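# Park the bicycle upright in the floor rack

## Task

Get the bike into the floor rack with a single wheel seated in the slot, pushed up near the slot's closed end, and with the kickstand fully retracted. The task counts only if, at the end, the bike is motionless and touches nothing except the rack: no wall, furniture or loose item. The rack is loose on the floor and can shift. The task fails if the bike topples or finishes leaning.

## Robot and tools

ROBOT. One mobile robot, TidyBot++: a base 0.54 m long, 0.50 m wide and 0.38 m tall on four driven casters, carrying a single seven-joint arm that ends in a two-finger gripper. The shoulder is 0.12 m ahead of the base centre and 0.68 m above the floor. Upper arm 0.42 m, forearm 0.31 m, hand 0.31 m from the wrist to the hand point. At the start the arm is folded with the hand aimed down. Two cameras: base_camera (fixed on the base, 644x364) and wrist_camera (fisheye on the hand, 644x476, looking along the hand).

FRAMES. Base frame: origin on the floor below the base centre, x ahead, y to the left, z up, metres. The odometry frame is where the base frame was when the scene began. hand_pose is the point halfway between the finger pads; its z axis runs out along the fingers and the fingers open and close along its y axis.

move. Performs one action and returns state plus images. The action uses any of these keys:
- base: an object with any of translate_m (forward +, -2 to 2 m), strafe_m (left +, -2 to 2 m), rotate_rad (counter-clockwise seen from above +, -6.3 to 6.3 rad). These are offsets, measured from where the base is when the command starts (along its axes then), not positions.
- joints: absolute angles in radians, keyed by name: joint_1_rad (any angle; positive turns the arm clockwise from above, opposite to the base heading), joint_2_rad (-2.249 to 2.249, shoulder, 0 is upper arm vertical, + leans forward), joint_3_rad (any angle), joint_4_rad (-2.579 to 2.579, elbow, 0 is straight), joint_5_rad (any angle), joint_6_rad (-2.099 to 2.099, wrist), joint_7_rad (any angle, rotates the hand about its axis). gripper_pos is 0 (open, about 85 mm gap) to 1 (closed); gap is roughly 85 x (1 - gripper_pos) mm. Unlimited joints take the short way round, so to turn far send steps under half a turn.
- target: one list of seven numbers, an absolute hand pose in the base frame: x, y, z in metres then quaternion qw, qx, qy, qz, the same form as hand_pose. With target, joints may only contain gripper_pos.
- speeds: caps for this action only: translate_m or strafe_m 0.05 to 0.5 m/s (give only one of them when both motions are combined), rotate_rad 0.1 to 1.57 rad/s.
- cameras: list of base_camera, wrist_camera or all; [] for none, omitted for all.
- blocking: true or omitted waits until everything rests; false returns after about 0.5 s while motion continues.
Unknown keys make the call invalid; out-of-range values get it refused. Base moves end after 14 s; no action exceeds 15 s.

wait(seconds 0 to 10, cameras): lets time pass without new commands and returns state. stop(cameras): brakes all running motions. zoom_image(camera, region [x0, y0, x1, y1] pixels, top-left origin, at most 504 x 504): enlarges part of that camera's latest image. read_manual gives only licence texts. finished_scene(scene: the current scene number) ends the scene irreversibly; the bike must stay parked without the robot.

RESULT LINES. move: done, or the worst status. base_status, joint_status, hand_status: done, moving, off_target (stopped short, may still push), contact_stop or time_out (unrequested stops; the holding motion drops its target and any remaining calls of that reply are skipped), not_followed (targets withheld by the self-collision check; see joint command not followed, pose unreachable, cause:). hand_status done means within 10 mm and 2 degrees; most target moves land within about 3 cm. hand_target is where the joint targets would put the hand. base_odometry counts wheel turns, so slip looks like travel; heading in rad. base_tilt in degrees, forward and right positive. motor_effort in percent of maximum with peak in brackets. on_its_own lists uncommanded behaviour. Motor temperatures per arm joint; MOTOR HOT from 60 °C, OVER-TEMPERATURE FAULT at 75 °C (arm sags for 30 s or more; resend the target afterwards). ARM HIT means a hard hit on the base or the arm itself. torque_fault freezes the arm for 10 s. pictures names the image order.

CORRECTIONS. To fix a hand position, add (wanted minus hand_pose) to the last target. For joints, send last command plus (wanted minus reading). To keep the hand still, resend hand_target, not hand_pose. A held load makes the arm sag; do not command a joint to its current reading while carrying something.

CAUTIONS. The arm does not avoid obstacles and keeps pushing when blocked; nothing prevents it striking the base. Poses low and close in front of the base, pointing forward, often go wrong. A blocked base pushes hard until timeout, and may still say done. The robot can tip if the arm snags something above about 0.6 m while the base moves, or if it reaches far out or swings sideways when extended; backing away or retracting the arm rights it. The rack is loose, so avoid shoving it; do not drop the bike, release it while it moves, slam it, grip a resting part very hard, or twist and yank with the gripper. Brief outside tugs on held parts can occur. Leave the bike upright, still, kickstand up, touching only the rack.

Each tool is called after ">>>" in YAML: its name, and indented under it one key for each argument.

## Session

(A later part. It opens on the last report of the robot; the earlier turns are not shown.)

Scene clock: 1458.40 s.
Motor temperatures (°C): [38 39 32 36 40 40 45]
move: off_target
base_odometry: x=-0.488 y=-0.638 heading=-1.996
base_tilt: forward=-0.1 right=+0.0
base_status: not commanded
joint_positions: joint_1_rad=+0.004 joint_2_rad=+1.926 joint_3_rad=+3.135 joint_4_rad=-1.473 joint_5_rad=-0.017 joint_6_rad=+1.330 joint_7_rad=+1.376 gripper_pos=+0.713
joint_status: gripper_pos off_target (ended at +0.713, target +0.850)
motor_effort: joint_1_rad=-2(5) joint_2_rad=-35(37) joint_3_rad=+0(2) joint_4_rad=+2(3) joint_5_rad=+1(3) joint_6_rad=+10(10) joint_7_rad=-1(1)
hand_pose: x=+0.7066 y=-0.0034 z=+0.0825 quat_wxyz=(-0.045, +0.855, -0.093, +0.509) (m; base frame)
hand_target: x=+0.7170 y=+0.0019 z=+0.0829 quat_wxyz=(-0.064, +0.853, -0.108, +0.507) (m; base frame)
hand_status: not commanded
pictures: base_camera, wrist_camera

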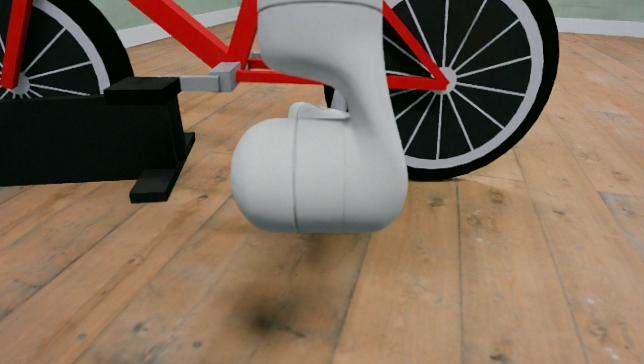

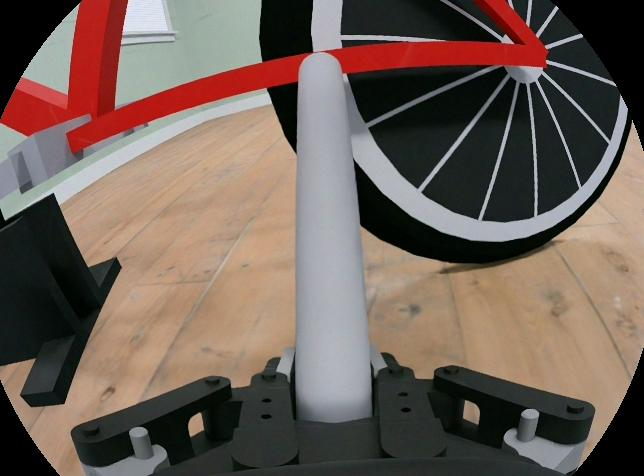

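>>> move:
  base: {"strafe_m": 0.05}
  speeds: {"strafe_m": 0.06}

Scene clock: 1462.30 s.
Motor temperatures (°C): [38 39 32 36 40 40 45]
move: done
base_odometry: x=-0.443 y=-0.659 heading=-1.996
base_tilt: forward=+0.0 right=+0.0
base_status: done
joint_positions: joint_1_rad=-0.004 joint_2_rad=+1.926 joint_3_rad=+3.139 joint_4_rad=-1.471 joint_5_rad=-0.017 joint_6_rad=+1.330 joint_7_rad=+1.376 gripper_pos=+0.713
joint_status: not commanded
motor_effort: joint_1_rad=+0(5) joint_2_rad=-36(36) joint_3_rad=+0(2) joint_4_rad=-1(2) joint_5_rad=+0(3) joint_6_rad=+10(10) joint_7_rad=-1(1)
hand_pose: x=+0.7074 y=-0.0006 z=+0.0827 quat_wxyz=(-0.046, +0.855, -0.089, +0.509) (m; base frame)
hand_target: x=+0.7170 y=+0.0019 z=+0.0829 quat_wxyz=(-0.064, +0.853, -0.108, +0.507) (m; base frame)
hand_status: not commanded
pictures: base_camera, wrist_camera

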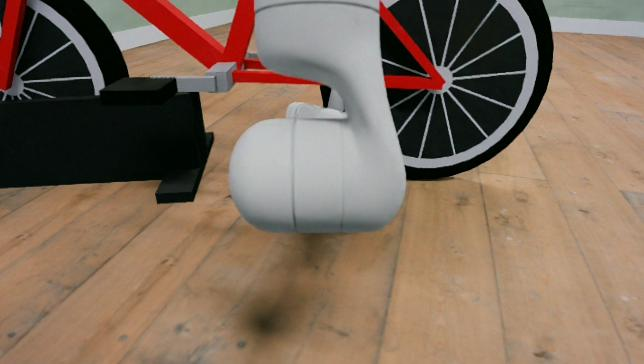

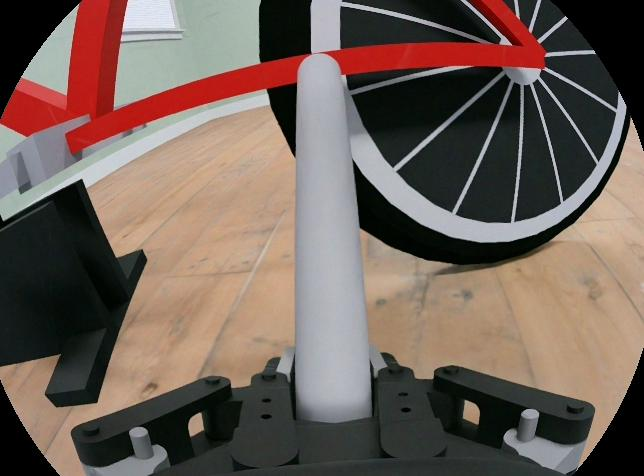

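>>> move:
  base: {"strafe_m": 0.05}
  speeds: {"strafe_m": 0.06}

>>> move:
  base: {"strafe_m": 0.02}
  speeds: {"strafe_m": 0.06}

Scene clock: 1468.10 s.
Motor temperatures (°C): [38 39 32 36 40 40 45]
move: done
base_odometry: x=-0.397 y=-0.680 heading=-1.996
base_tilt: forward=+0.0 right=+0.0
base_status: done
joint_positions: joint_1_rad=+0.012 joint_2_rad=+1.927 joint_3_rad=+3.145 joint_4_rad=-1.470 joint_5_rad=-0.017 joint_6_rad=+1.330 joint_7_rad=+1.376 gripper_pos=+0.714
joint_status: not commanded
motor_effort: joint_1_rad=-2(6) joint_2_rad=-34(36) joint_3_rad=-1(3) joint_4_rad=-2(2) joint_5_rad=+1(4) joint_6_rad=+8(11) joint_7_rad=-1(2)
hand_pose: x=+0.7079 y=-0.0118 z=+0.0829 quat_wxyz=(-0.040, +0.854, -0.093, +0.510) (m; base frame)
hand_target: x=+0.7170 y=+0.0019 z=+0.0829 quat_wxyz=(-0.064, +0.853, -0.108, +0.507) (m; base frame)
hand_status: not commanded
pictures: base_camera, wrist_camera

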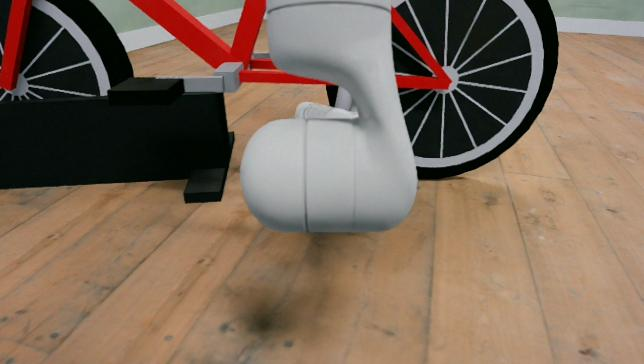

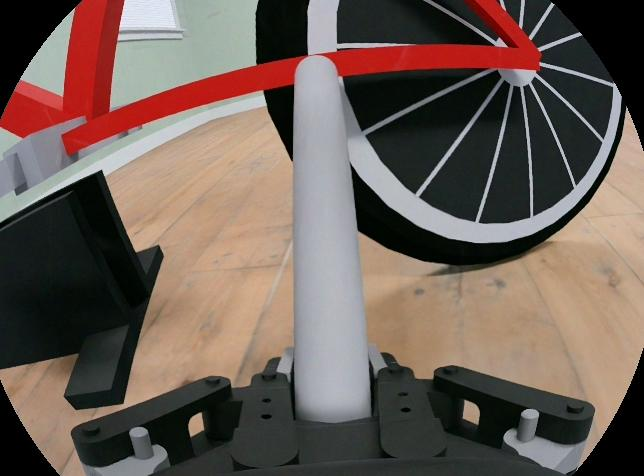

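Scene clock: 1468.90 s.
Motor temperatures (°C): [38 39 32 36 40 40 45]
move: done
base_odometry: x=-0.379 y=-0.688 heading=-1.997
base_tilt: forward=+0.0 right=+0.0
base_status: done
joint_positions: joint_1_rad=+0.036 joint_2_rad=+1.927 joint_3_rad=+3.158 joint_4_rad=-1.469 joint_5_rad=-0.017 joint_6_rad=+1.330 joint_7_rad=+1.376 gripper_pos=+0.715
joint_status: not commanded
motor_effort: joint_1_rad=-9(11) joint_2_rad=-34(35) joint_3_rad=-5(6) joint_4_rad=-1(2) joint_5_rad=+5(7) joint_6_rad=+9(9) joint_7_rad=-1(1)
hand_pose: x=+0.7077 y=-0.0310 z=+0.0831 quat_wxyz=(-0.030, +0.853, -0.098, +0.512) (m; base frame)
hand_target: x=+0.7170 y=+0.0019 z=+0.0829 quat_wxyz=(-0.064, +0.853, -0.108, +0.507) (m; base frame)
hand_status: not commanded
pictures: base_camera, wrist_camera

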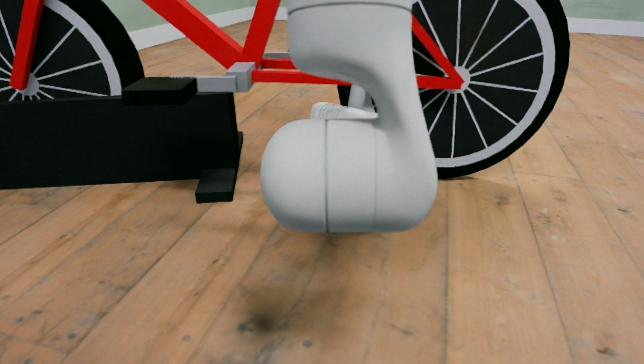

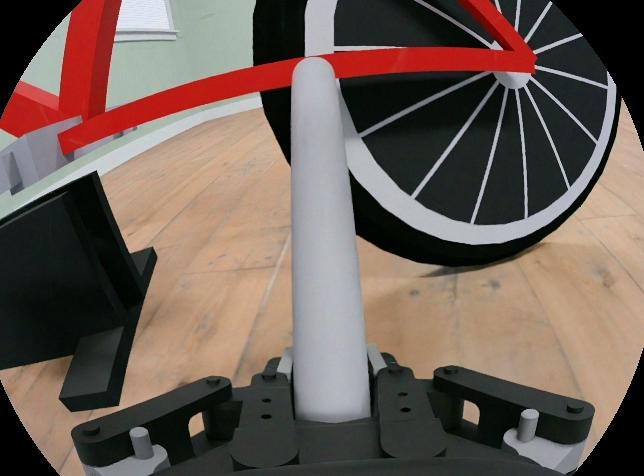

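>>> move:
  base: {"strafe_m": -0.045}
  speeds: {"strafe_m": 0.08}
  joints: {"joint_7_rad": 1.62}

Scene clock: 1479.43 s.
Motor temperatures (°C): [38 39 32 36 40 40 45]
move: done
base_odometry: x=-0.420 y=-0.669 heading=-1.996
base_tilt: forward=-0.1 right=+0.0
base_status: done
joint_positions: joint_1_rad=-0.003 joint_2_rad=+1.928 joint_3_rad=+3.122 joint_4_rad=-1.471 joint_5_rad=-0.017 joint_6_rad=+1.330 joint_7_rad=+1.544 gripper_pos=+0.715
joint_status: all done
motor_effort: joint_1_rad=+0(9) joint_2_rad=-35(38) joint_3_rad=+6(7) joint_4_rad=+6(9) joint_5_rad=+2(8) joint_6_rad=+4(10) joint_7_rad=+5(9)
hand_pose: x=+0.7064 y=+0.0049 z=+0.0818 quat_wxyz=(-0.008, +0.860, -0.024, +0.511) (m; base frame)
hand_target: x=+0.7170 y=+0.0019 z=+0.0829 quat_wxyz=(+0.012, +0.859, +0.021, +0.511) (m; base frame)
hand_status: not commanded
pictures: base_camera, wrist_camera

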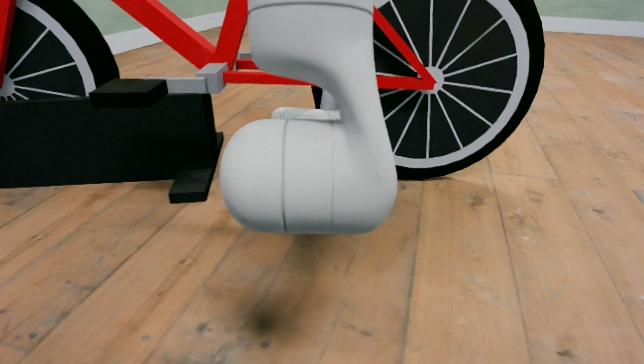

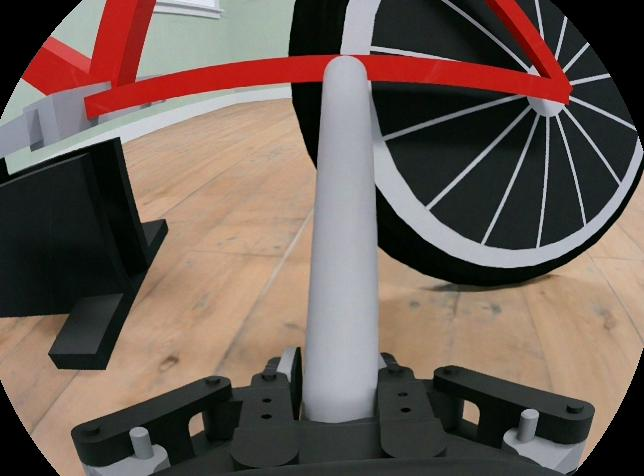

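>>> move:
  joints: {"gripper_pos": 0.0}
  cameras: ["wrist_camera"]

>>> move:
  base: {"translate_m": -0.3}
  speeds: {"translate_m": 0.2}

Scene clock: 1525.60 s.
Motor temperatures (°C): [38 39 32 36 40 40 45]
move: done
base_odometry: x=-0.420 y=-0.669 heading=-1.996
base_tilt: forward=+0.0 right=+0.0
base_status: not commanded
joint_positions: joint_1_rad=-0.014 joint_2_rad=+1.926 joint_3_rad=+3.129 joint_4_rad=-1.457 joint_5_rad=-0.006 joint_6_rad=+1.330 joint_7_rad=+1.563 gripper_pos=+0.000
joint_status: all done
motor_effort: joint_1_rad=+2(7) joint_2_rad=-34(35) joint_3_rad=+3(6) joint_4_rad=+3(7) joint_5_rad=-2(6) joint_6_rad=+5(8) joint_7_rad=+0(5)
hand_pose: x=+0.7140 y=+0.0120 z=+0.0859 quat_wxyz=(-0.007, +0.856, -0.004, +0.517) (m; base frame)
hand_target: x=+0.7170 y=+0.0019 z=+0.0829 quat_wxyz=(+0.012, +0.859, +0.021, +0.511) (m; base frame)
hand_status: not commanded
pictures: wrist_camera

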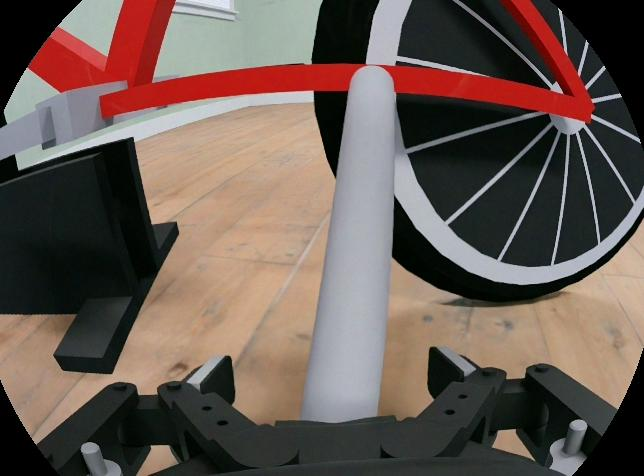

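Scene clock: 1527.83 s.
Motor temperatures (°C): [38 39 32 36 40 40 45]
move: done
base_odometry: x=-0.296 y=-0.396 heading=-1.996
base_tilt: forward=+0.0 right=+0.0
base_status: done
joint_positions: joint_1_rad=-0.006 joint_2_rad=+1.926 joint_3_rad=+3.129 joint_4_rad=-1.451 joint_5_rad=-0.006 joint_6_rad=+1.330 joint_7_rad=+1.563 gripper_pos=+0.000
joint_status: not commanded
motor_effort: joint_1_rad=-1(3) joint_2_rad=-34(36) joint_3_rad=+1(3) joint_4_rad=+0(2) joint_5_rad=+1(2) joint_6_rad=+8(9) joint_7_rad=+0(0)
hand_pose: x=+0.7164 y=+0.0072 z=+0.0869 quat_wxyz=(-0.005, +0.854, -0.008, +0.520) (m; base frame)
hand_target: x=+0.7170 y=+0.0019 z=+0.0829 quat_wxyz=(+0.012, +0.859, +0.021, +0.511) (m; base frame)
hand_status: not commanded
pictures: base_camera, wrist_camera

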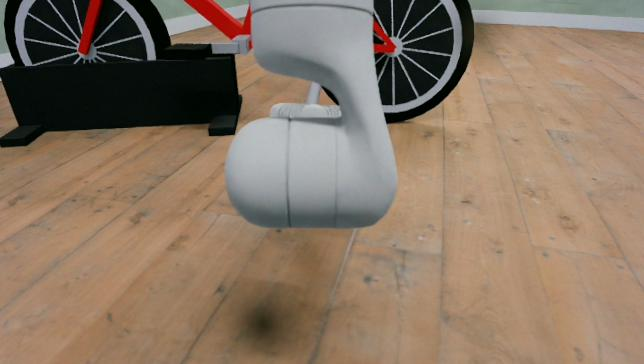

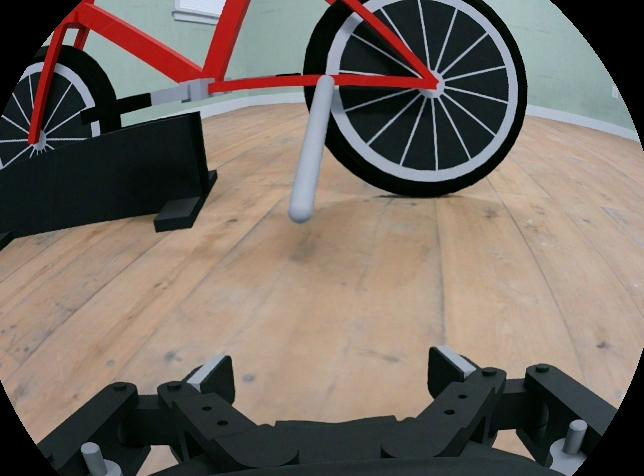

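>>> move:
  base: {"strafe_m": -0.8}
  joints: {"joint_2_rad": 1.62, "joint_4_rad": -2.1, "joint_6_rad": 2.03, "joint_7_rad": 1.49, "gripper_pos": 1}
  cameras: []

>>> move:
  joints: {"joint_2_rad": 1.3, "joint_4_rad": -2.42, "joint_6_rad": 1.93}
  cameras: []

>>> move:
  joints: {"joint_2_rad": 0.5, "joint_4_rad": -2.4, "joint_6_rad": 0.5}
  base: {"rotate_rad": 1.0}
  cameras: []

>>> move:
  joints: {"joint_2_rad": 0.2, "joint_4_rad": -1.9, "joint_6_rad": -1.1}
  base: {"rotate_rad": 0.586}

Scene clock: 1547.80 s.
Motor temperatures (°C): [38 39 32 36 40 40 45]
move: done
base_odometry: x=-1.025 y=-0.066 heading=-1.997
base_tilt: forward=+0.0 right=+0.0
base_status: done
joint_positions: joint_1_rad=+0.002 joint_2_rad=+1.644 joint_3_rad=+3.130 joint_4_rad=-2.075 joint_5_rad=-0.006 joint_6_rad=+1.952 joint_7_rad=+1.563 gripper_pos=+0.999
joint_status: all done
motor_effort: joint_1_rad=-1(3) joint_2_rad=-32(35) joint_3_rad=+1(2) joint_4_rad=-4(6) joint_5_rad=+0(1) joint_6_rad=+8(10) joint_7_rad=+0(1)
hand_pose: x=+0.6726 y=+0.0020 z=+0.3272 quat_wxyz=(-0.003, +0.773, -0.009, +0.635) (m; base frame)
hand_target: x=+0.6765 y=+0.0018 z=+0.3609 quat_wxyz=(-0.027, +0.747, -0.031, +0.663) (m; base frame)
hand_status: not commanded
pictures: none
No camera images: "cameras" was empty.

Scene clock: 1549.20 s.
Motor temperatures (°C): [38 39 32 36 40 40 45]
move: done
base_odometry: x=-1.025 y=-0.066 heading=-1.997
base_tilt: forward=-0.1 right=+0.1
base_status: not commanded
joint_positions: joint_1_rad=+0.002 joint_2_rad=+1.319 joint_3_rad=+3.130 joint_4_rad=-2.395 joint_5_rad=-0.006 joint_6_rad=+1.952 joint_7_rad=+1.563 gripper_pos=+0.999
joint_status: all done
motor_effort: joint_1_rad=-1(2) joint_2_rad=-31(34) joint_3_rad=+1(1) joint_4_rad=-5(6) joint_5_rad=+1(1) joint_6_rad=+9(11) joint_7_rad=+0(0)
hand_pose: x=+0.6618 y=+0.0024 z=+0.4632 quat_wxyz=(-0.004, +0.771, -0.007, +0.636) (m; base frame)
hand_target: x=+0.6564 y=+0.0019 z=+0.4635 quat_wxyz=(-0.026, +0.780, -0.032, +0.625) (m; base frame)
hand_status: not commanded
pictures: none
No camera images: "cameras" was empty.

Scene clock: 1551.77 s.
Motor temperatures (°C): [38 39 32 35 40 40 45]
move: done
base_odometry: x=-1.025 y=-0.066 heading=-0.997
base_tilt: forward=+0.0 right=+0.0
base_status: done
joint_positions: joint_1_rad=-0.007 joint_2_rad=+0.520 joint_3_rad=+3.131 joint_4_rad=-2.395 joint_5_rad=-0.006 joint_6_rad=+0.572 joint_7_rad=+1.563 gripper_pos=+0.999
joint_status: all done
motor_effort: joint_1_rad=-1(4) joint_2_rad=-24(33) joint_3_rad=+2(3) joint_4_rad=+6(7) joint_5_rad=+0(1) joint_6_rad=+7(10) joint_7_rad=+0(0)
hand_pose: x=+0.6213 y=+0.0091 z=+0.5233 quat_wxyz=(-0.007, +0.921, +0.000, +0.389) (m; base frame)
hand_target: x=+0.6062 y=+0.0022 z=+0.5163 quat_wxyz=(-0.015, +0.931, -0.037, +0.362) (m; base frame)
hand_status: not commanded
pictures: none
No camera images: "cameras" was empty.

Scene clock: 1554.20 s.
Motor temperatures (°C): [38 39 32 36 40 40 45]
move: done
base_odometry: x=-1.024 y=-0.066 heading=-0.411
base_tilt: forward=-0.1 right=+0.0
base_status: done
joint_positions: joint_1_rad=-0.006 joint_2_rad=+0.216 joint_3_rad=+3.134 joint_4_rad=-1.923 joint_5_rad=-0.006 joint_6_rad=-1.023 joint_7_rad=+1.563 gripper_pos=+0.999
joint_status: all done
motor_effort: joint_1_rad=-1(3) joint_2_rad=-20(26) joint_3_rad=+1(3) joint_4_rad=+13(13) joint_5_rad=+0(1) joint_6_rad=+1(7) joint_7_rad=+0(0)
hand_pose: x=+0.4675 y=+0.0078 z=+0.6126 quat_wxyz=(-0.003, +1.000, +0.001, -0.010) (m; base frame)
hand_target: x=+0.4558 y=+0.0019 z=+0.6247 quat_wxyz=(+0.001, +0.999, -0.040, -0.029) (m; base frame)
hand_status: not commanded
pictures: base_camera, wrist_camera

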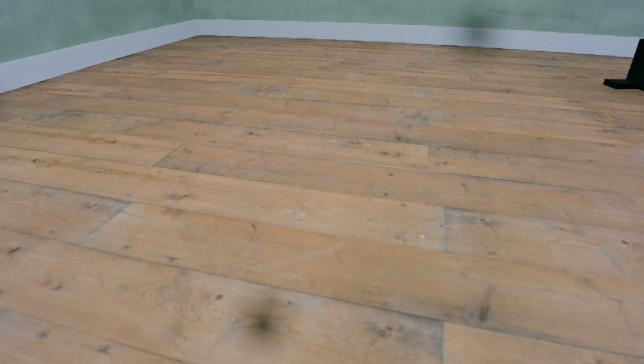

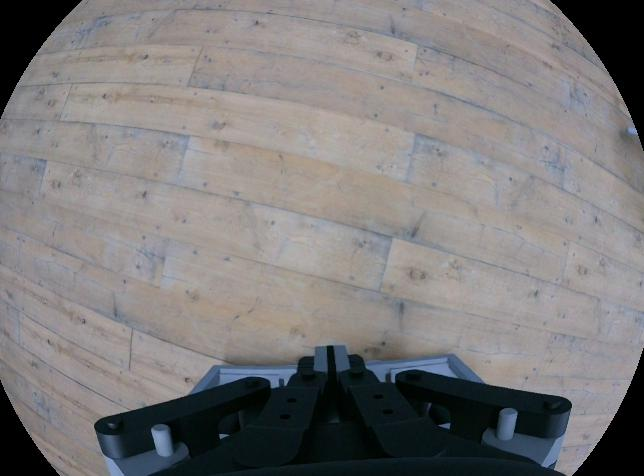

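>>> move:
  base: {"strafe_m": -1.09, "translate_m": -0.03}

Scene clock: 1561.13 s.
Motor temperatures (°C): [38 39 32 36 40 40 45]
move: done
base_odometry: x=-1.488 y=-1.053 heading=-0.411
base_tilt: forward=+0.0 right=+0.1
base_status: done
joint_positions: joint_1_rad=-0.001 joint_2_rad=+0.216 joint_3_rad=+3.134 joint_4_rad=-1.923 joint_5_rad=-0.006 joint_6_rad=-1.027 joint_7_rad=+1.563 gripper_pos=+0.999
joint_status: not commanded
motor_effort: joint_1_rad=-1(2) joint_2_rad=-20(21) joint_3_rad=+1(3) joint_4_rad=+12(13) joint_5_rad=+0(1) joint_6_rad=+1(1) joint_7_rad=+0(0)
hand_pose: x=+0.4664 y=+0.0060 z=+0.6126 quat_wxyz=(-0.003, +1.000, -0.001, -0.012) (m; base frame)
hand_target: x=+0.4558 y=+0.0019 z=+0.6247 quat_wxyz=(+0.001, +0.999, -0.040, -0.029) (m; base frame)
hand_status: not commanded
pictures: base_camera, wrist_camera

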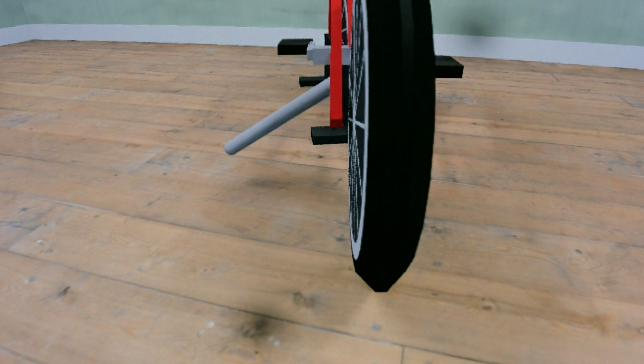

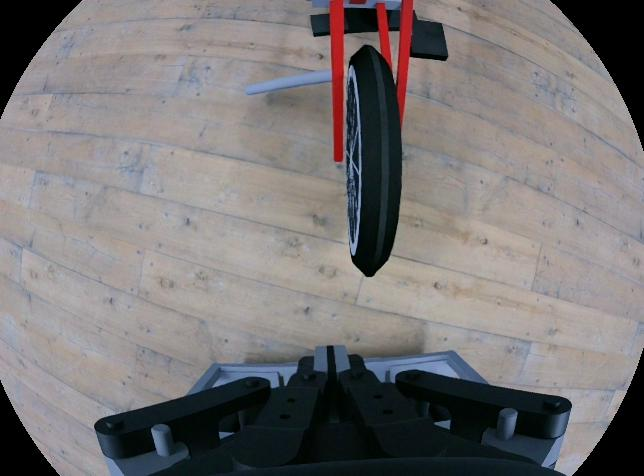

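>>> move:
  base: {"strafe_m": 0.09, "translate_m": 0.15}
  speeds: {"translate_m": 0.2}

Scene clock: 1582.90 s.
Motor temperatures (°C): [38 39 32 36 40 40 45]
move: done
base_odometry: x=-1.314 y=-1.031 heading=-0.411
base_tilt: forward=-0.1 right=+0.1
base_status: done
joint_positions: joint_1_rad=-0.001 joint_2_rad=+0.213 joint_3_rad=+3.134 joint_4_rad=-1.919 joint_5_rad=-0.006 joint_6_rad=-1.031 joint_7_rad=+1.563 gripper_pos=+0.999
joint_status: not commanded
motor_effort: joint_1_rad=-1(2) joint_2_rad=-20(22) joint_3_rad=+1(2) joint_4_rad=+13(13) joint_5_rad=+0(1) joint_6_rad=+0(1) joint_7_rad=+0(0)
hand_pose: x=+0.4673 y=+0.0060 z=+0.6145 quat_wxyz=(-0.003, +1.000, -0.001, -0.011) (m; base frame)
hand_target: x=+0.4558 y=+0.0019 z=+0.6247 quat_wxyz=(+0.001, +0.999, -0.040, -0.029) (m; base frame)
hand_status: not commanded
pictures: base_camera, wrist_camera

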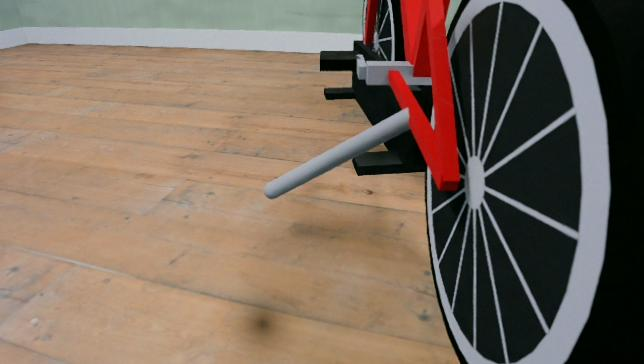

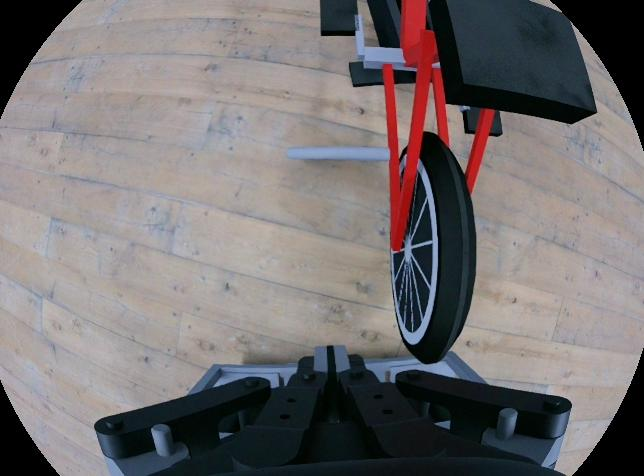

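>>> move:
  base: {"translate_m": 0.06}
  speeds: {"translate_m": 0.06}

Scene clock: 1592.67 s.
Motor temperatures (°C): [38 39 32 36 40 40 45]
move: done
base_odometry: x=-1.259 y=-1.054 heading=-0.411
base_tilt: forward=-0.1 right=+0.0
base_status: done
joint_positions: joint_1_rad=-0.001 joint_2_rad=+0.212 joint_3_rad=+3.134 joint_4_rad=-1.919 joint_5_rad=-0.006 joint_6_rad=-1.032 joint_7_rad=+1.563 gripper_pos=+0.999
joint_status: not commanded
motor_effort: joint_1_rad=-1(2) joint_2_rad=-20(22) joint_3_rad=+1(2) joint_4_rad=+12(14) joint_5_rad=+0(1) joint_6_rad=+0(1) joint_7_rad=+0(0)
hand_pose: x=+0.4672 y=+0.0060 z=+0.6150 quat_wxyz=(-0.003, +1.000, -0.001, -0.011) (m; base frame)
hand_target: x=+0.4558 y=+0.0019 z=+0.6247 quat_wxyz=(+0.001, +0.999, -0.040, -0.029) (m; base frame)
hand_status: not commanded
pictures: base_camera, wrist_camera

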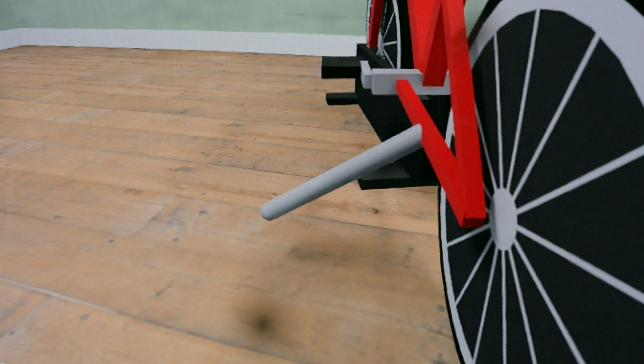

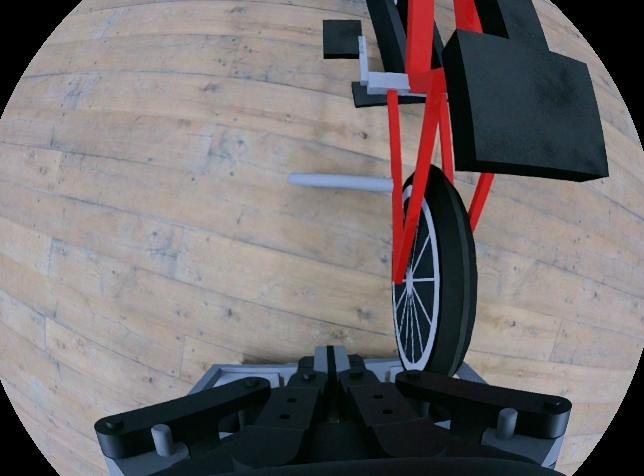

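>>> move:
  base: {"translate_m": 0.015}
  speeds: {"translate_m": 0.05}
  joints: {"joint_2_rad": 1.114, "joint_4_rad": -1.405, "joint_6_rad": -0.64}

Scene clock: 1604.20 s.
Motor temperatures (°C): [38 39 32 36 40 40 45]
move: done
base_odometry: x=-1.246 y=-1.060 heading=-0.411
base_tilt: forward=+0.0 right=+0.0
base_status: done
joint_positions: joint_1_rad=-0.001 joint_2_rad=+1.110 joint_3_rad=+3.134 joint_4_rad=-1.431 joint_5_rad=-0.006 joint_6_rad=-0.715 joint_7_rad=+1.563 gripper_pos=+0.999
joint_status: all done
motor_effort: joint_1_rad=-1(1) joint_2_rad=-40(42) joint_3_rad=+1(2) joint_4_rad=+7(14) joint_5_rad=+0(1) joint_6_rad=-1(3) joint_7_rad=+0(0)
hand_pose: x=+0.6380 y=+0.0074 z=+0.3006 quat_wxyz=(-0.005, +0.998, -0.004, -0.057) (m; base frame)
hand_target: x=+0.6745 y=+0.0023 z=+0.3008 quat_wxyz=(+0.000, +0.999, -0.040, -0.009) (m; base frame)
hand_status: not commanded
pictures: base_camera, wrist_camera

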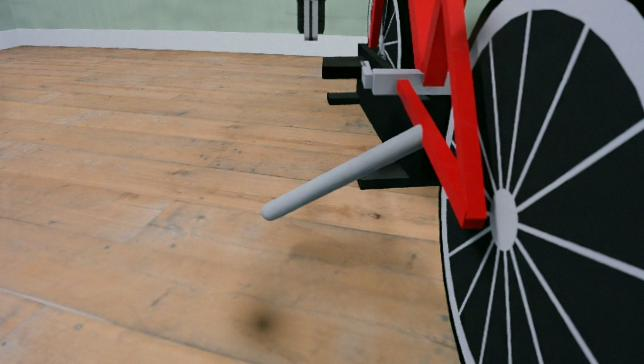

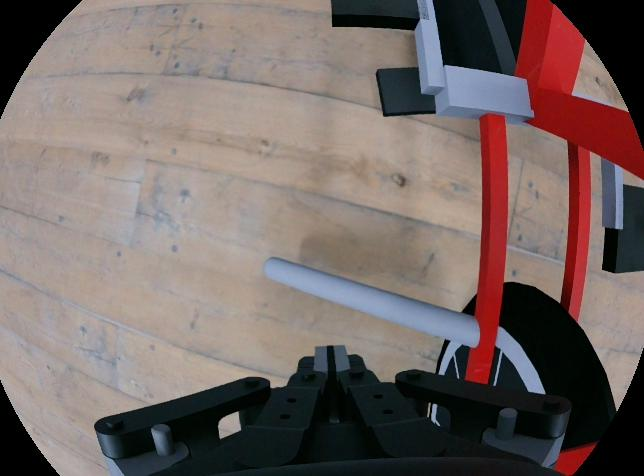

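>>> move:
  joints: {"joint_2_rad": 1.13, "joint_4_rad": -1.345, "joint_6_rad": -0.575}
  cameras: []

>>> move:
  joints: {"joint_2_rad": 1.36, "joint_4_rad": -1.265, "joint_6_rad": -0.42}

Scene clock: 1613.40 s.
Motor temperatures (°C): [38 39 32 36 40 40 45]
move: done
base_odometry: x=-1.246 y=-1.060 heading=-0.411
base_tilt: forward=-0.1 right=+0.0
base_status: not commanded
joint_positions: joint_1_rad=-0.001 joint_2_rad=+1.122 joint_3_rad=+3.134 joint_4_rad=-1.361 joint_5_rad=-0.006 joint_6_rad=-0.644 joint_7_rad=+1.563 gripper_pos=+0.999
joint_status: all done
motor_effort: joint_1_rad=-1(1) joint_2_rad=-42(43) joint_3_rad=+1(1) joint_4_rad=+9(9) joint_5_rad=+0(1) joint_6_rad=+1(1) joint_7_rad=+0(0)
hand_pose: x=+0.6948 y=+0.0075 z=+0.3045 quat_wxyz=(-0.005, +1.000, -0.004, +0.007) (m; base frame)
hand_target: x=+0.7224 y=+0.0023 z=+0.3043 quat_wxyz=(-0.003, +0.998, -0.040, +0.046) (m; base frame)
hand_status: not commanded
pictures: none
No camera images: "cameras" was empty.

Scene clock: 1615.00 s.
Motor temperatures (°C): [38 39 32 36 40 40 45]
move: done
base_odometry: x=-1.246 y=-1.060 heading=-0.411
base_tilt: forward=-0.1 right=+0.1
base_status: not commanded
joint_positions: joint_1_rad=-0.001 joint_2_rad=+1.370 joint_3_rad=+3.134 joint_4_rad=-1.288 joint_5_rad=-0.006 joint_6_rad=-0.493 joint_7_rad=+1.563 gripper_pos=+0.999
joint_status: all done
motor_effort: joint_1_rad=+0(1) joint_2_rad=-42(47) joint_3_rad=+1(1) joint_4_rad=+6(9) joint_5_rad=+0(1) joint_6_rad=+0(1) joint_7_rad=+0(0)
hand_pose: x=+0.6746 y=+0.0074 z=+0.1763 quat_wxyz=(-0.005, +1.000, -0.006, -0.005) (m; base frame)
hand_target: x=+0.7157 y=+0.0023 z=+0.1867 quat_wxyz=(-0.003, +0.998, -0.040, +0.048) (m; base frame)
hand_status: not commanded
pictures: base_camera, wrist_camera

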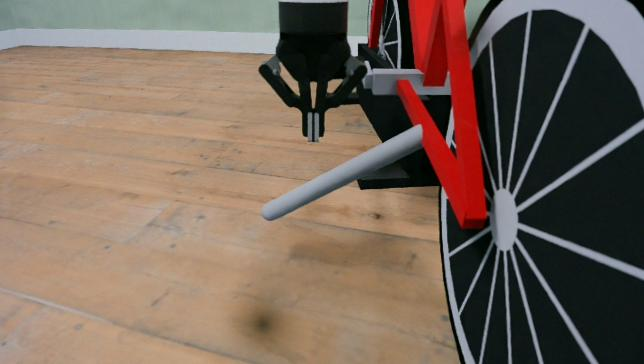

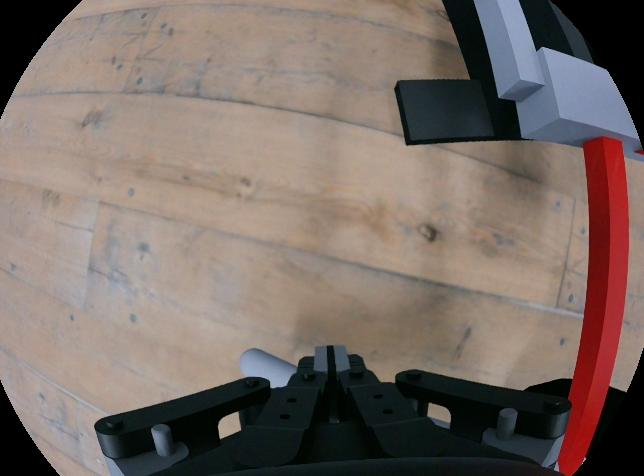

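>>> move:
  joints: {"joint_2_rad": 1.57, "joint_4_rad": -1.115, "joint_6_rad": -0.355}

Scene clock: 1620.37 s.
Motor temperatures (°C): [38 39 32 36 40 40 45]
move: done
base_odometry: x=-1.246 y=-1.060 heading=-0.411
base_tilt: forward=-0.1 right=+0.0
base_status: not commanded
joint_positions: joint_1_rad=-0.001 joint_2_rad=+1.579 joint_3_rad=+3.134 joint_4_rad=-1.138 joint_5_rad=-0.006 joint_6_rad=-0.427 joint_7_rad=+1.563 gripper_pos=+0.999
joint_status: all done
motor_effort: joint_1_rad=-1(1) joint_2_rad=-42(46) joint_3_rad=+0(1) joint_4_rad=+5(8) joint_5_rad=+0(1) joint_6_rad=+1(2) joint_7_rad=+0(0)
hand_pose: x=+0.6684 y=+0.0072 z=+0.0806 quat_wxyz=(-0.005, +1.000, -0.006, -0.001) (m; base frame)
hand_target: x=+0.7099 y=+0.0023 z=+0.0903 quat_wxyz=(-0.003, +0.998, -0.040, +0.051) (m; base frame)
hand_status: not commanded
pictures: base_camera, wrist_camera

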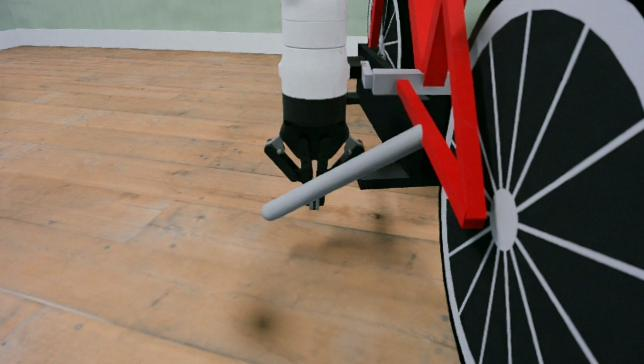

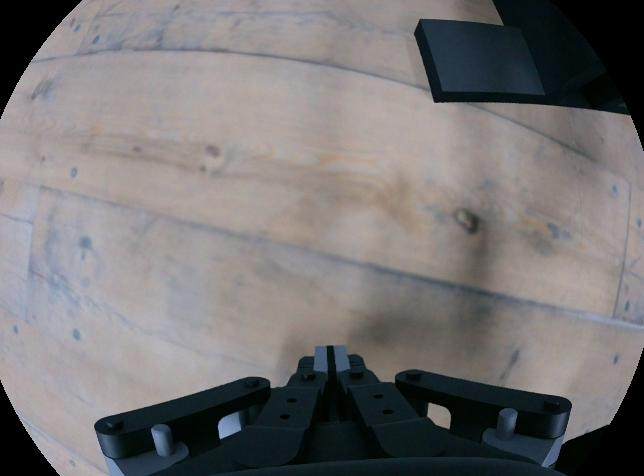

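>>> move:
  joints: {"joint_2_rad": 1.595, "joint_4_rad": -1.15, "joint_6_rad": -0.305}
  cameras: []

>>> move:
  joints: {"joint_2_rad": 1.57, "joint_4_rad": -1.27, "joint_6_rad": -0.22}

Scene clock: 1627.03 s.
Motor temperatures (°C): [38 39 32 36 40 40 45]
move: done
base_odometry: x=-1.246 y=-1.060 heading=-0.411
base_tilt: forward=-0.1 right=+0.0
base_status: not commanded
joint_positions: joint_1_rad=-0.001 joint_2_rad=+1.588 joint_3_rad=+3.134 joint_4_rad=-1.141 joint_5_rad=-0.006 joint_6_rad=-0.374 joint_7_rad=+1.563 gripper_pos=+0.999
joint_status: all done
motor_effort: joint_1_rad=-1(1) joint_2_rad=-42(43) joint_3_rad=+1(1) joint_4_rad=+6(7) joint_5_rad=+0(1) joint_6_rad=+1(2) joint_7_rad=+0(0)
hand_pose: x=+0.6773 y=+0.0071 z=+0.0754 quat_wxyz=(-0.005, +1.000, -0.007, +0.019) (m; base frame)
hand_target: x=+0.6895 y=+0.0023 z=+0.0717 quat_wxyz=(-0.003, +0.998, -0.040, +0.046) (m; base frame)
hand_status: not commanded
pictures: none
No camera images: "cameras" was empty.

Scene clock: 1628.00 s.
Motor temperatures (°C): [38 39 32 36 40 40 45]
move: off_target
base_odometry: x=-1.246 y=-1.060 heading=-0.411
base_tilt: forward=-0.1 right=+0.0
base_status: not commanded
joint_positions: joint_1_rad=-0.001 joint_2_rad=+1.577 joint_3_rad=+3.134 joint_4_rad=-1.229 joint_5_rad=-0.006 joint_6_rad=-0.280 joint_7_rad=+1.562 gripper_pos=+0.999
joint_status: joint_4_rad off_target (ended at -1.229, target -1.270); the others done
motor_effort: joint_1_rad=+0(1) joint_2_rad=-39(43) joint_3_rad=+1(2) joint_4_rad=+2(7) joint_5_rad=+0(1) joint_6_rad=-1(4) joint_7_rad=+0(0)
hand_pose: x=+0.6605 y=+0.0070 z=+0.0716 quat_wxyz=(-0.005, +1.000, -0.007, +0.028) (m; base frame)
hand_target: x=+0.6585 y=+0.0023 z=+0.0717 quat_wxyz=(-0.002, +0.998, -0.040, +0.041) (m; base frame)
hand_status: not commanded
pictures: base_camera, wrist_camera

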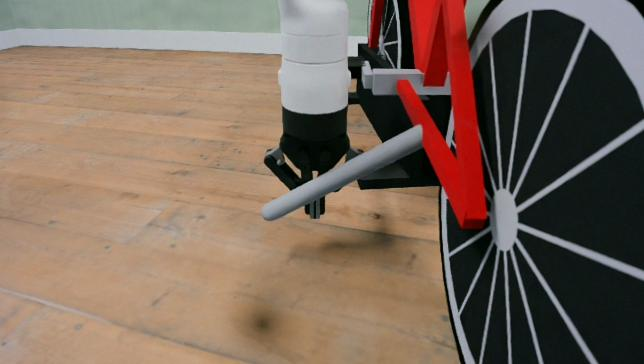

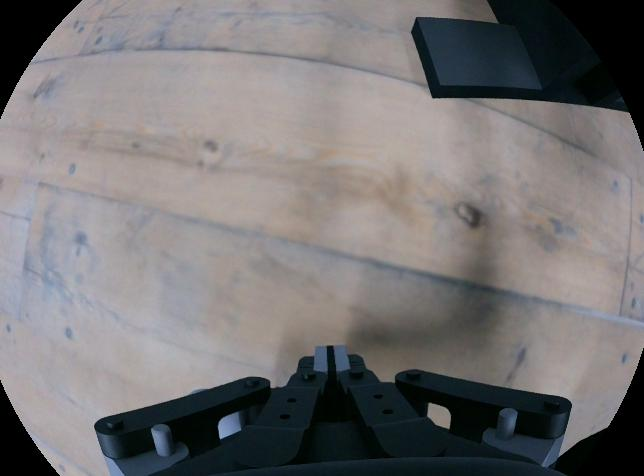

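>>> move:
  joints: {"joint_2_rad": 1.555, "joint_4_rad": -1.37, "joint_6_rad": -0.17}

Scene clock: 1630.93 s.
Motor temperatures (°C): [38 39 32 36 40 40 45]
move: off_target
base_odometry: x=-1.246 y=-1.060 heading=-0.411
base_tilt: forward=+0.0 right=+0.0
base_status: not commanded
joint_positions: joint_1_rad=+0.000 joint_2_rad=+1.546 joint_3_rad=+3.135 joint_4_rad=-1.303 joint_5_rad=-0.006 joint_6_rad=-0.199 joint_7_rad=+1.562 gripper_pos=+0.999
joint_status: joint_4_rad off_target (ended at -1.303, target -1.370); the others done
motor_effort: joint_1_rad=-2(3) joint_2_rad=-35(38) joint_3_rad=+0(2) joint_4_rad=-3(4) joint_5_rad=+0(1) joint_6_rad=-5(6) joint_7_rad=+0(0)
hand_pose: x=+0.6590 y=+0.0059 z=+0.0811 quat_wxyz=(-0.004, +0.999, -0.007, +0.046) (m; base frame)
hand_target: x=+0.6218 y=+0.0024 z=+0.0705 quat_wxyz=(-0.002, +0.999, -0.040, +0.023) (m; base frame)
hand_status: not commanded
pictures: base_camera, wrist_camera

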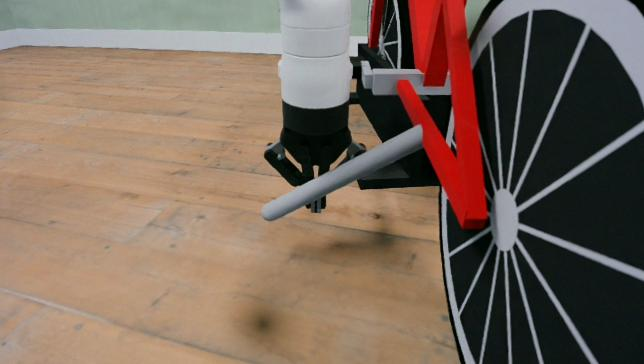

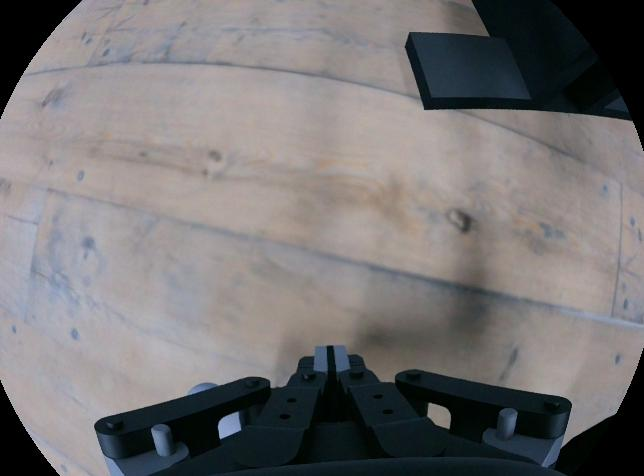

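>>> move:
  joints: {"joint_2_rad": 1.545, "joint_4_rad": -1.47, "joint_6_rad": -0.10}

Scene clock: 1635.53 s.
Motor temperatures (°C): [38 39 32 36 40 40 45]
move: off_target
base_odometry: x=-1.246 y=-1.060 heading=-0.411
base_tilt: forward=+0.0 right=+0.1
base_status: not commanded
joint_positions: joint_1_rad=+0.000 joint_2_rad=+1.510 joint_3_rad=+3.135 joint_4_rad=-1.386 joint_5_rad=-0.006 joint_6_rad=-0.114 joint_7_rad=+1.562 gripper_pos=+0.999
joint_status: joint_4_rad off_target (ended at -1.386, target -1.470); the others done
motor_effort: joint_1_rad=-1(2) joint_2_rad=-31(35) joint_3_rad=+1(1) joint_4_rad=-7(7) joint_5_rad=+0(1) joint_6_rad=-6(8) joint_7_rad=+0(0)
hand_pose: x=+0.6559 y=+0.0057 z=+0.0937 quat_wxyz=(-0.004, +0.998, -0.007, +0.066) (m; base frame)
hand_target: x=+0.5876 y=+0.0024 z=+0.0697 quat_wxyz=(-0.001, +0.999, -0.040, +0.013) (m; base frame)
hand_status: not commanded
pictures: base_camera, wrist_camera

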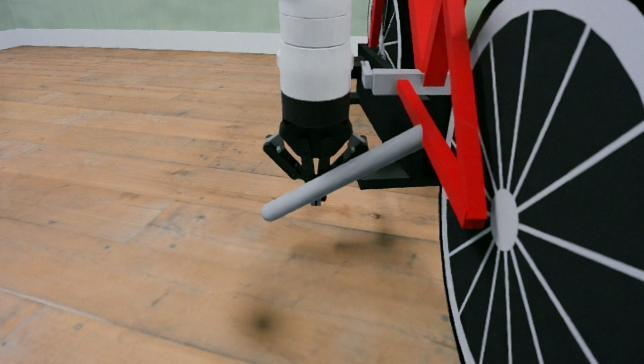

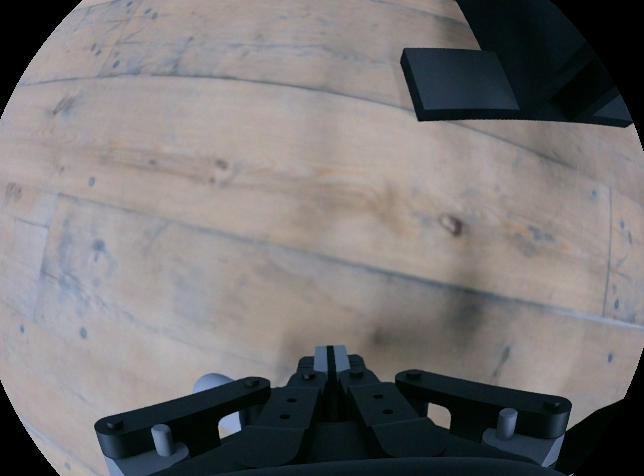

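>>> move:
  joints: {"joint_2_rad": 1.60, "joint_4_rad": -1.08, "joint_6_rad": -0.50}
  cameras: []

>>> move:
  joints: {"joint_1_rad": -0.055, "joint_2_rad": 1.64, "joint_4_rad": -1.03, "joint_6_rad": -0.52}

Scene clock: 1643.87 s.
Motor temperatures (°C): [38 39 32 36 40 40 45]
move: done
base_odometry: x=-1.246 y=-1.060 heading=-0.411
base_tilt: forward=+0.0 right=+0.1
base_status: not commanded
joint_positions: joint_1_rad=+0.000 joint_2_rad=+1.595 joint_3_rad=+3.135 joint_4_rad=-1.103 joint_5_rad=-0.006 joint_6_rad=-0.426 joint_7_rad=+1.562 gripper_pos=+0.999
joint_status: all done
motor_effort: joint_1_rad=+0(2) joint_2_rad=-42(44) joint_3_rad=+0(2) joint_4_rad=+6(7) joint_5_rad=+0(1) joint_6_rad=+0(8) joint_7_rad=+0(0)
hand_pose: x=+0.6800 y=+0.0060 z=+0.0764 quat_wxyz=(-0.005, +1.000, -0.007, +0.009) (m; base frame)
hand_target: x=+0.6676 y=+0.0023 z=+0.0770 quat_wxyz=(+0.000, +0.999, -0.040, -0.019) (m; base frame)
hand_status: not commanded
pictures: none
No camera images: "cameras" was empty.

Scene clock: 1644.73 s.
Motor temperatures (°C): [38 40 32 36 40 40 45]
move: done
base_odometry: x=-1.246 y=-1.060 heading=-0.411
base_tilt: forward=-0.1 right=+0.0
base_status: not commanded
joint_positions: joint_1_rad=-0.056 joint_2_rad=+1.632 joint_3_rad=+3.135 joint_4_rad=-1.050 joint_5_rad=-0.006 joint_6_rad=-0.447 joint_7_rad=+1.562 gripper_pos=+0.999
joint_status: all done
motor_effort: joint_1_rad=-1(4) joint_2_rad=-43(44) joint_3_rad=+1(2) joint_4_rad=+6(7) joint_5_rad=+0(1) joint_6_rad=+1(2) joint_7_rad=+0(0)
hand_pose: x=+0.6815 y=+0.0374 z=+0.0634 quat_wxyz=(-0.005, +1.000, +0.020, +0.006) (m; base frame)
hand_target: x=+0.6655 y=+0.0324 z=+0.0618 quat_wxyz=(+0.001, +1.000, -0.013, -0.024) (m; base frame)
hand_status: not commanded
pictures: base_camera, wrist_camera

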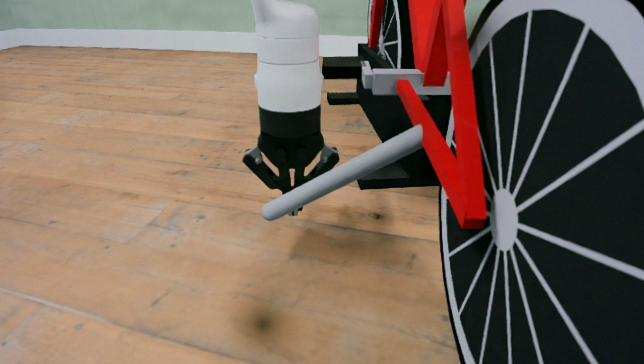

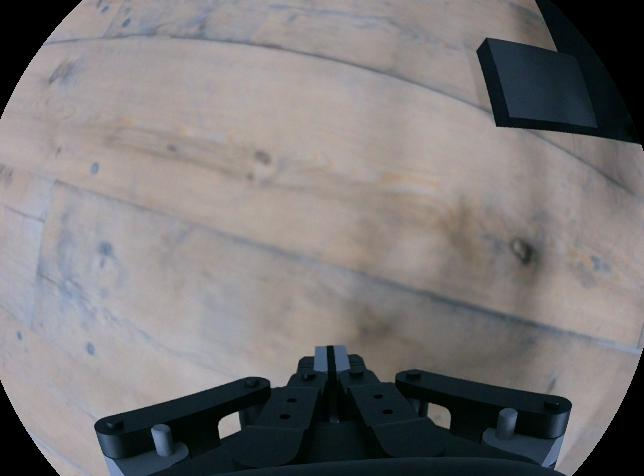

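>>> move:
  joints: {"joint_2_rad": 1.62, "joint_4_rad": -1.31, "joint_6_rad": -0.226}
  cameras: []

>>> move:
  joints: {"joint_2_rad": 1.625, "joint_4_rad": -1.50, "joint_6_rad": -0.033}

Scene clock: 1650.80 s.
Motor temperatures (°C): [38 40 32 36 40 40 45]
move: off_target
base_odometry: x=-1.246 y=-1.060 heading=-0.411
base_tilt: forward=+0.0 right=-0.1
base_status: not commanded
joint_positions: joint_1_rad=-0.056 joint_2_rad=+1.593 joint_3_rad=+3.135 joint_4_rad=-1.227 joint_5_rad=-0.006 joint_6_rad=-0.237 joint_7_rad=+1.562 gripper_pos=+0.999
joint_status: joint_4_rad off_target (ended at -1.227, target -1.310); the others done
motor_effort: joint_1_rad=-2(3) joint_2_rad=-32(43) joint_3_rad=+0(2) joint_4_rad=-6(7) joint_5_rad=+0(1) joint_6_rad=-8(8) joint_7_rad=+0(0)
hand_pose: x=+0.6644 y=+0.0363 z=+0.0644 quat_wxyz=(-0.006, +0.999, +0.020, +0.042) (m; base frame)
hand_target: x=+0.6000 y=+0.0288 z=+0.0425 quat_wxyz=(+0.000, +1.000, -0.013, -0.007) (m; base frame)
hand_status: not commanded
pictures: none
No camera images: "cameras" was empty.

Scene clock: 1651.97 s.
Motor temperatures (°C): [38 40 32 36 40 40 45]
move: off_target
base_odometry: x=-1.246 y=-1.060 heading=-0.411
base_tilt: forward=-0.1 right=+0.0
base_status: not commanded
joint_positions: joint_1_rad=-0.060 joint_2_rad=+1.560 joint_3_rad=+3.134 joint_4_rad=-1.394 joint_5_rad=-0.006 joint_6_rad=-0.029 joint_7_rad=+1.562 gripper_pos=+0.999
joint_status: joint_2_rad off_target (ended at +1.560, target +1.625); joint_4_rad off_target (ended at -1.394, target -1.500); the others done
motor_effort: joint_1_rad=+1(2) joint_2_rad=-25(33) joint_3_rad=+3(4) joint_4_rad=-11(12) joint_5_rad=+1(1) joint_6_rad=-10(11) joint_7_rad=+0(1)
hand_pose: x=+0.6461 y=+0.0375 z=+0.0702 quat_wxyz=(-0.007, +0.997, +0.022, +0.079) (m; base frame)
hand_target: x=+0.5385 y=+0.0255 z=+0.0335 quat_wxyz=(+0.000, +1.000, -0.013, -0.008) (m; base frame)
hand_status: not commanded
pictures: base_camera, wrist_camera

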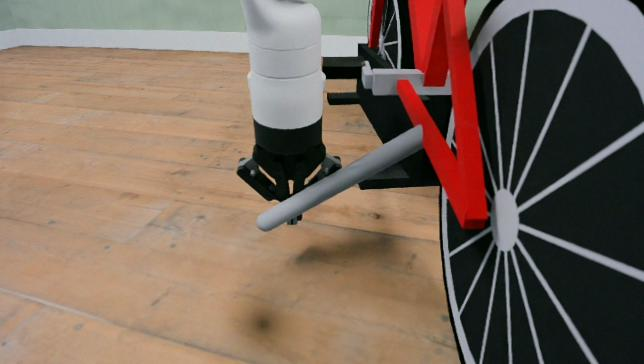

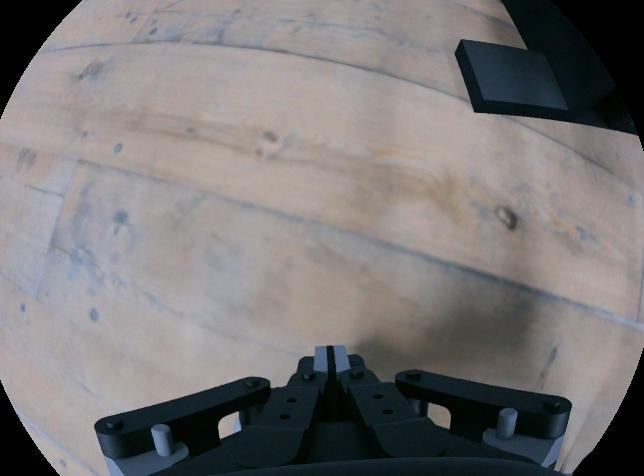

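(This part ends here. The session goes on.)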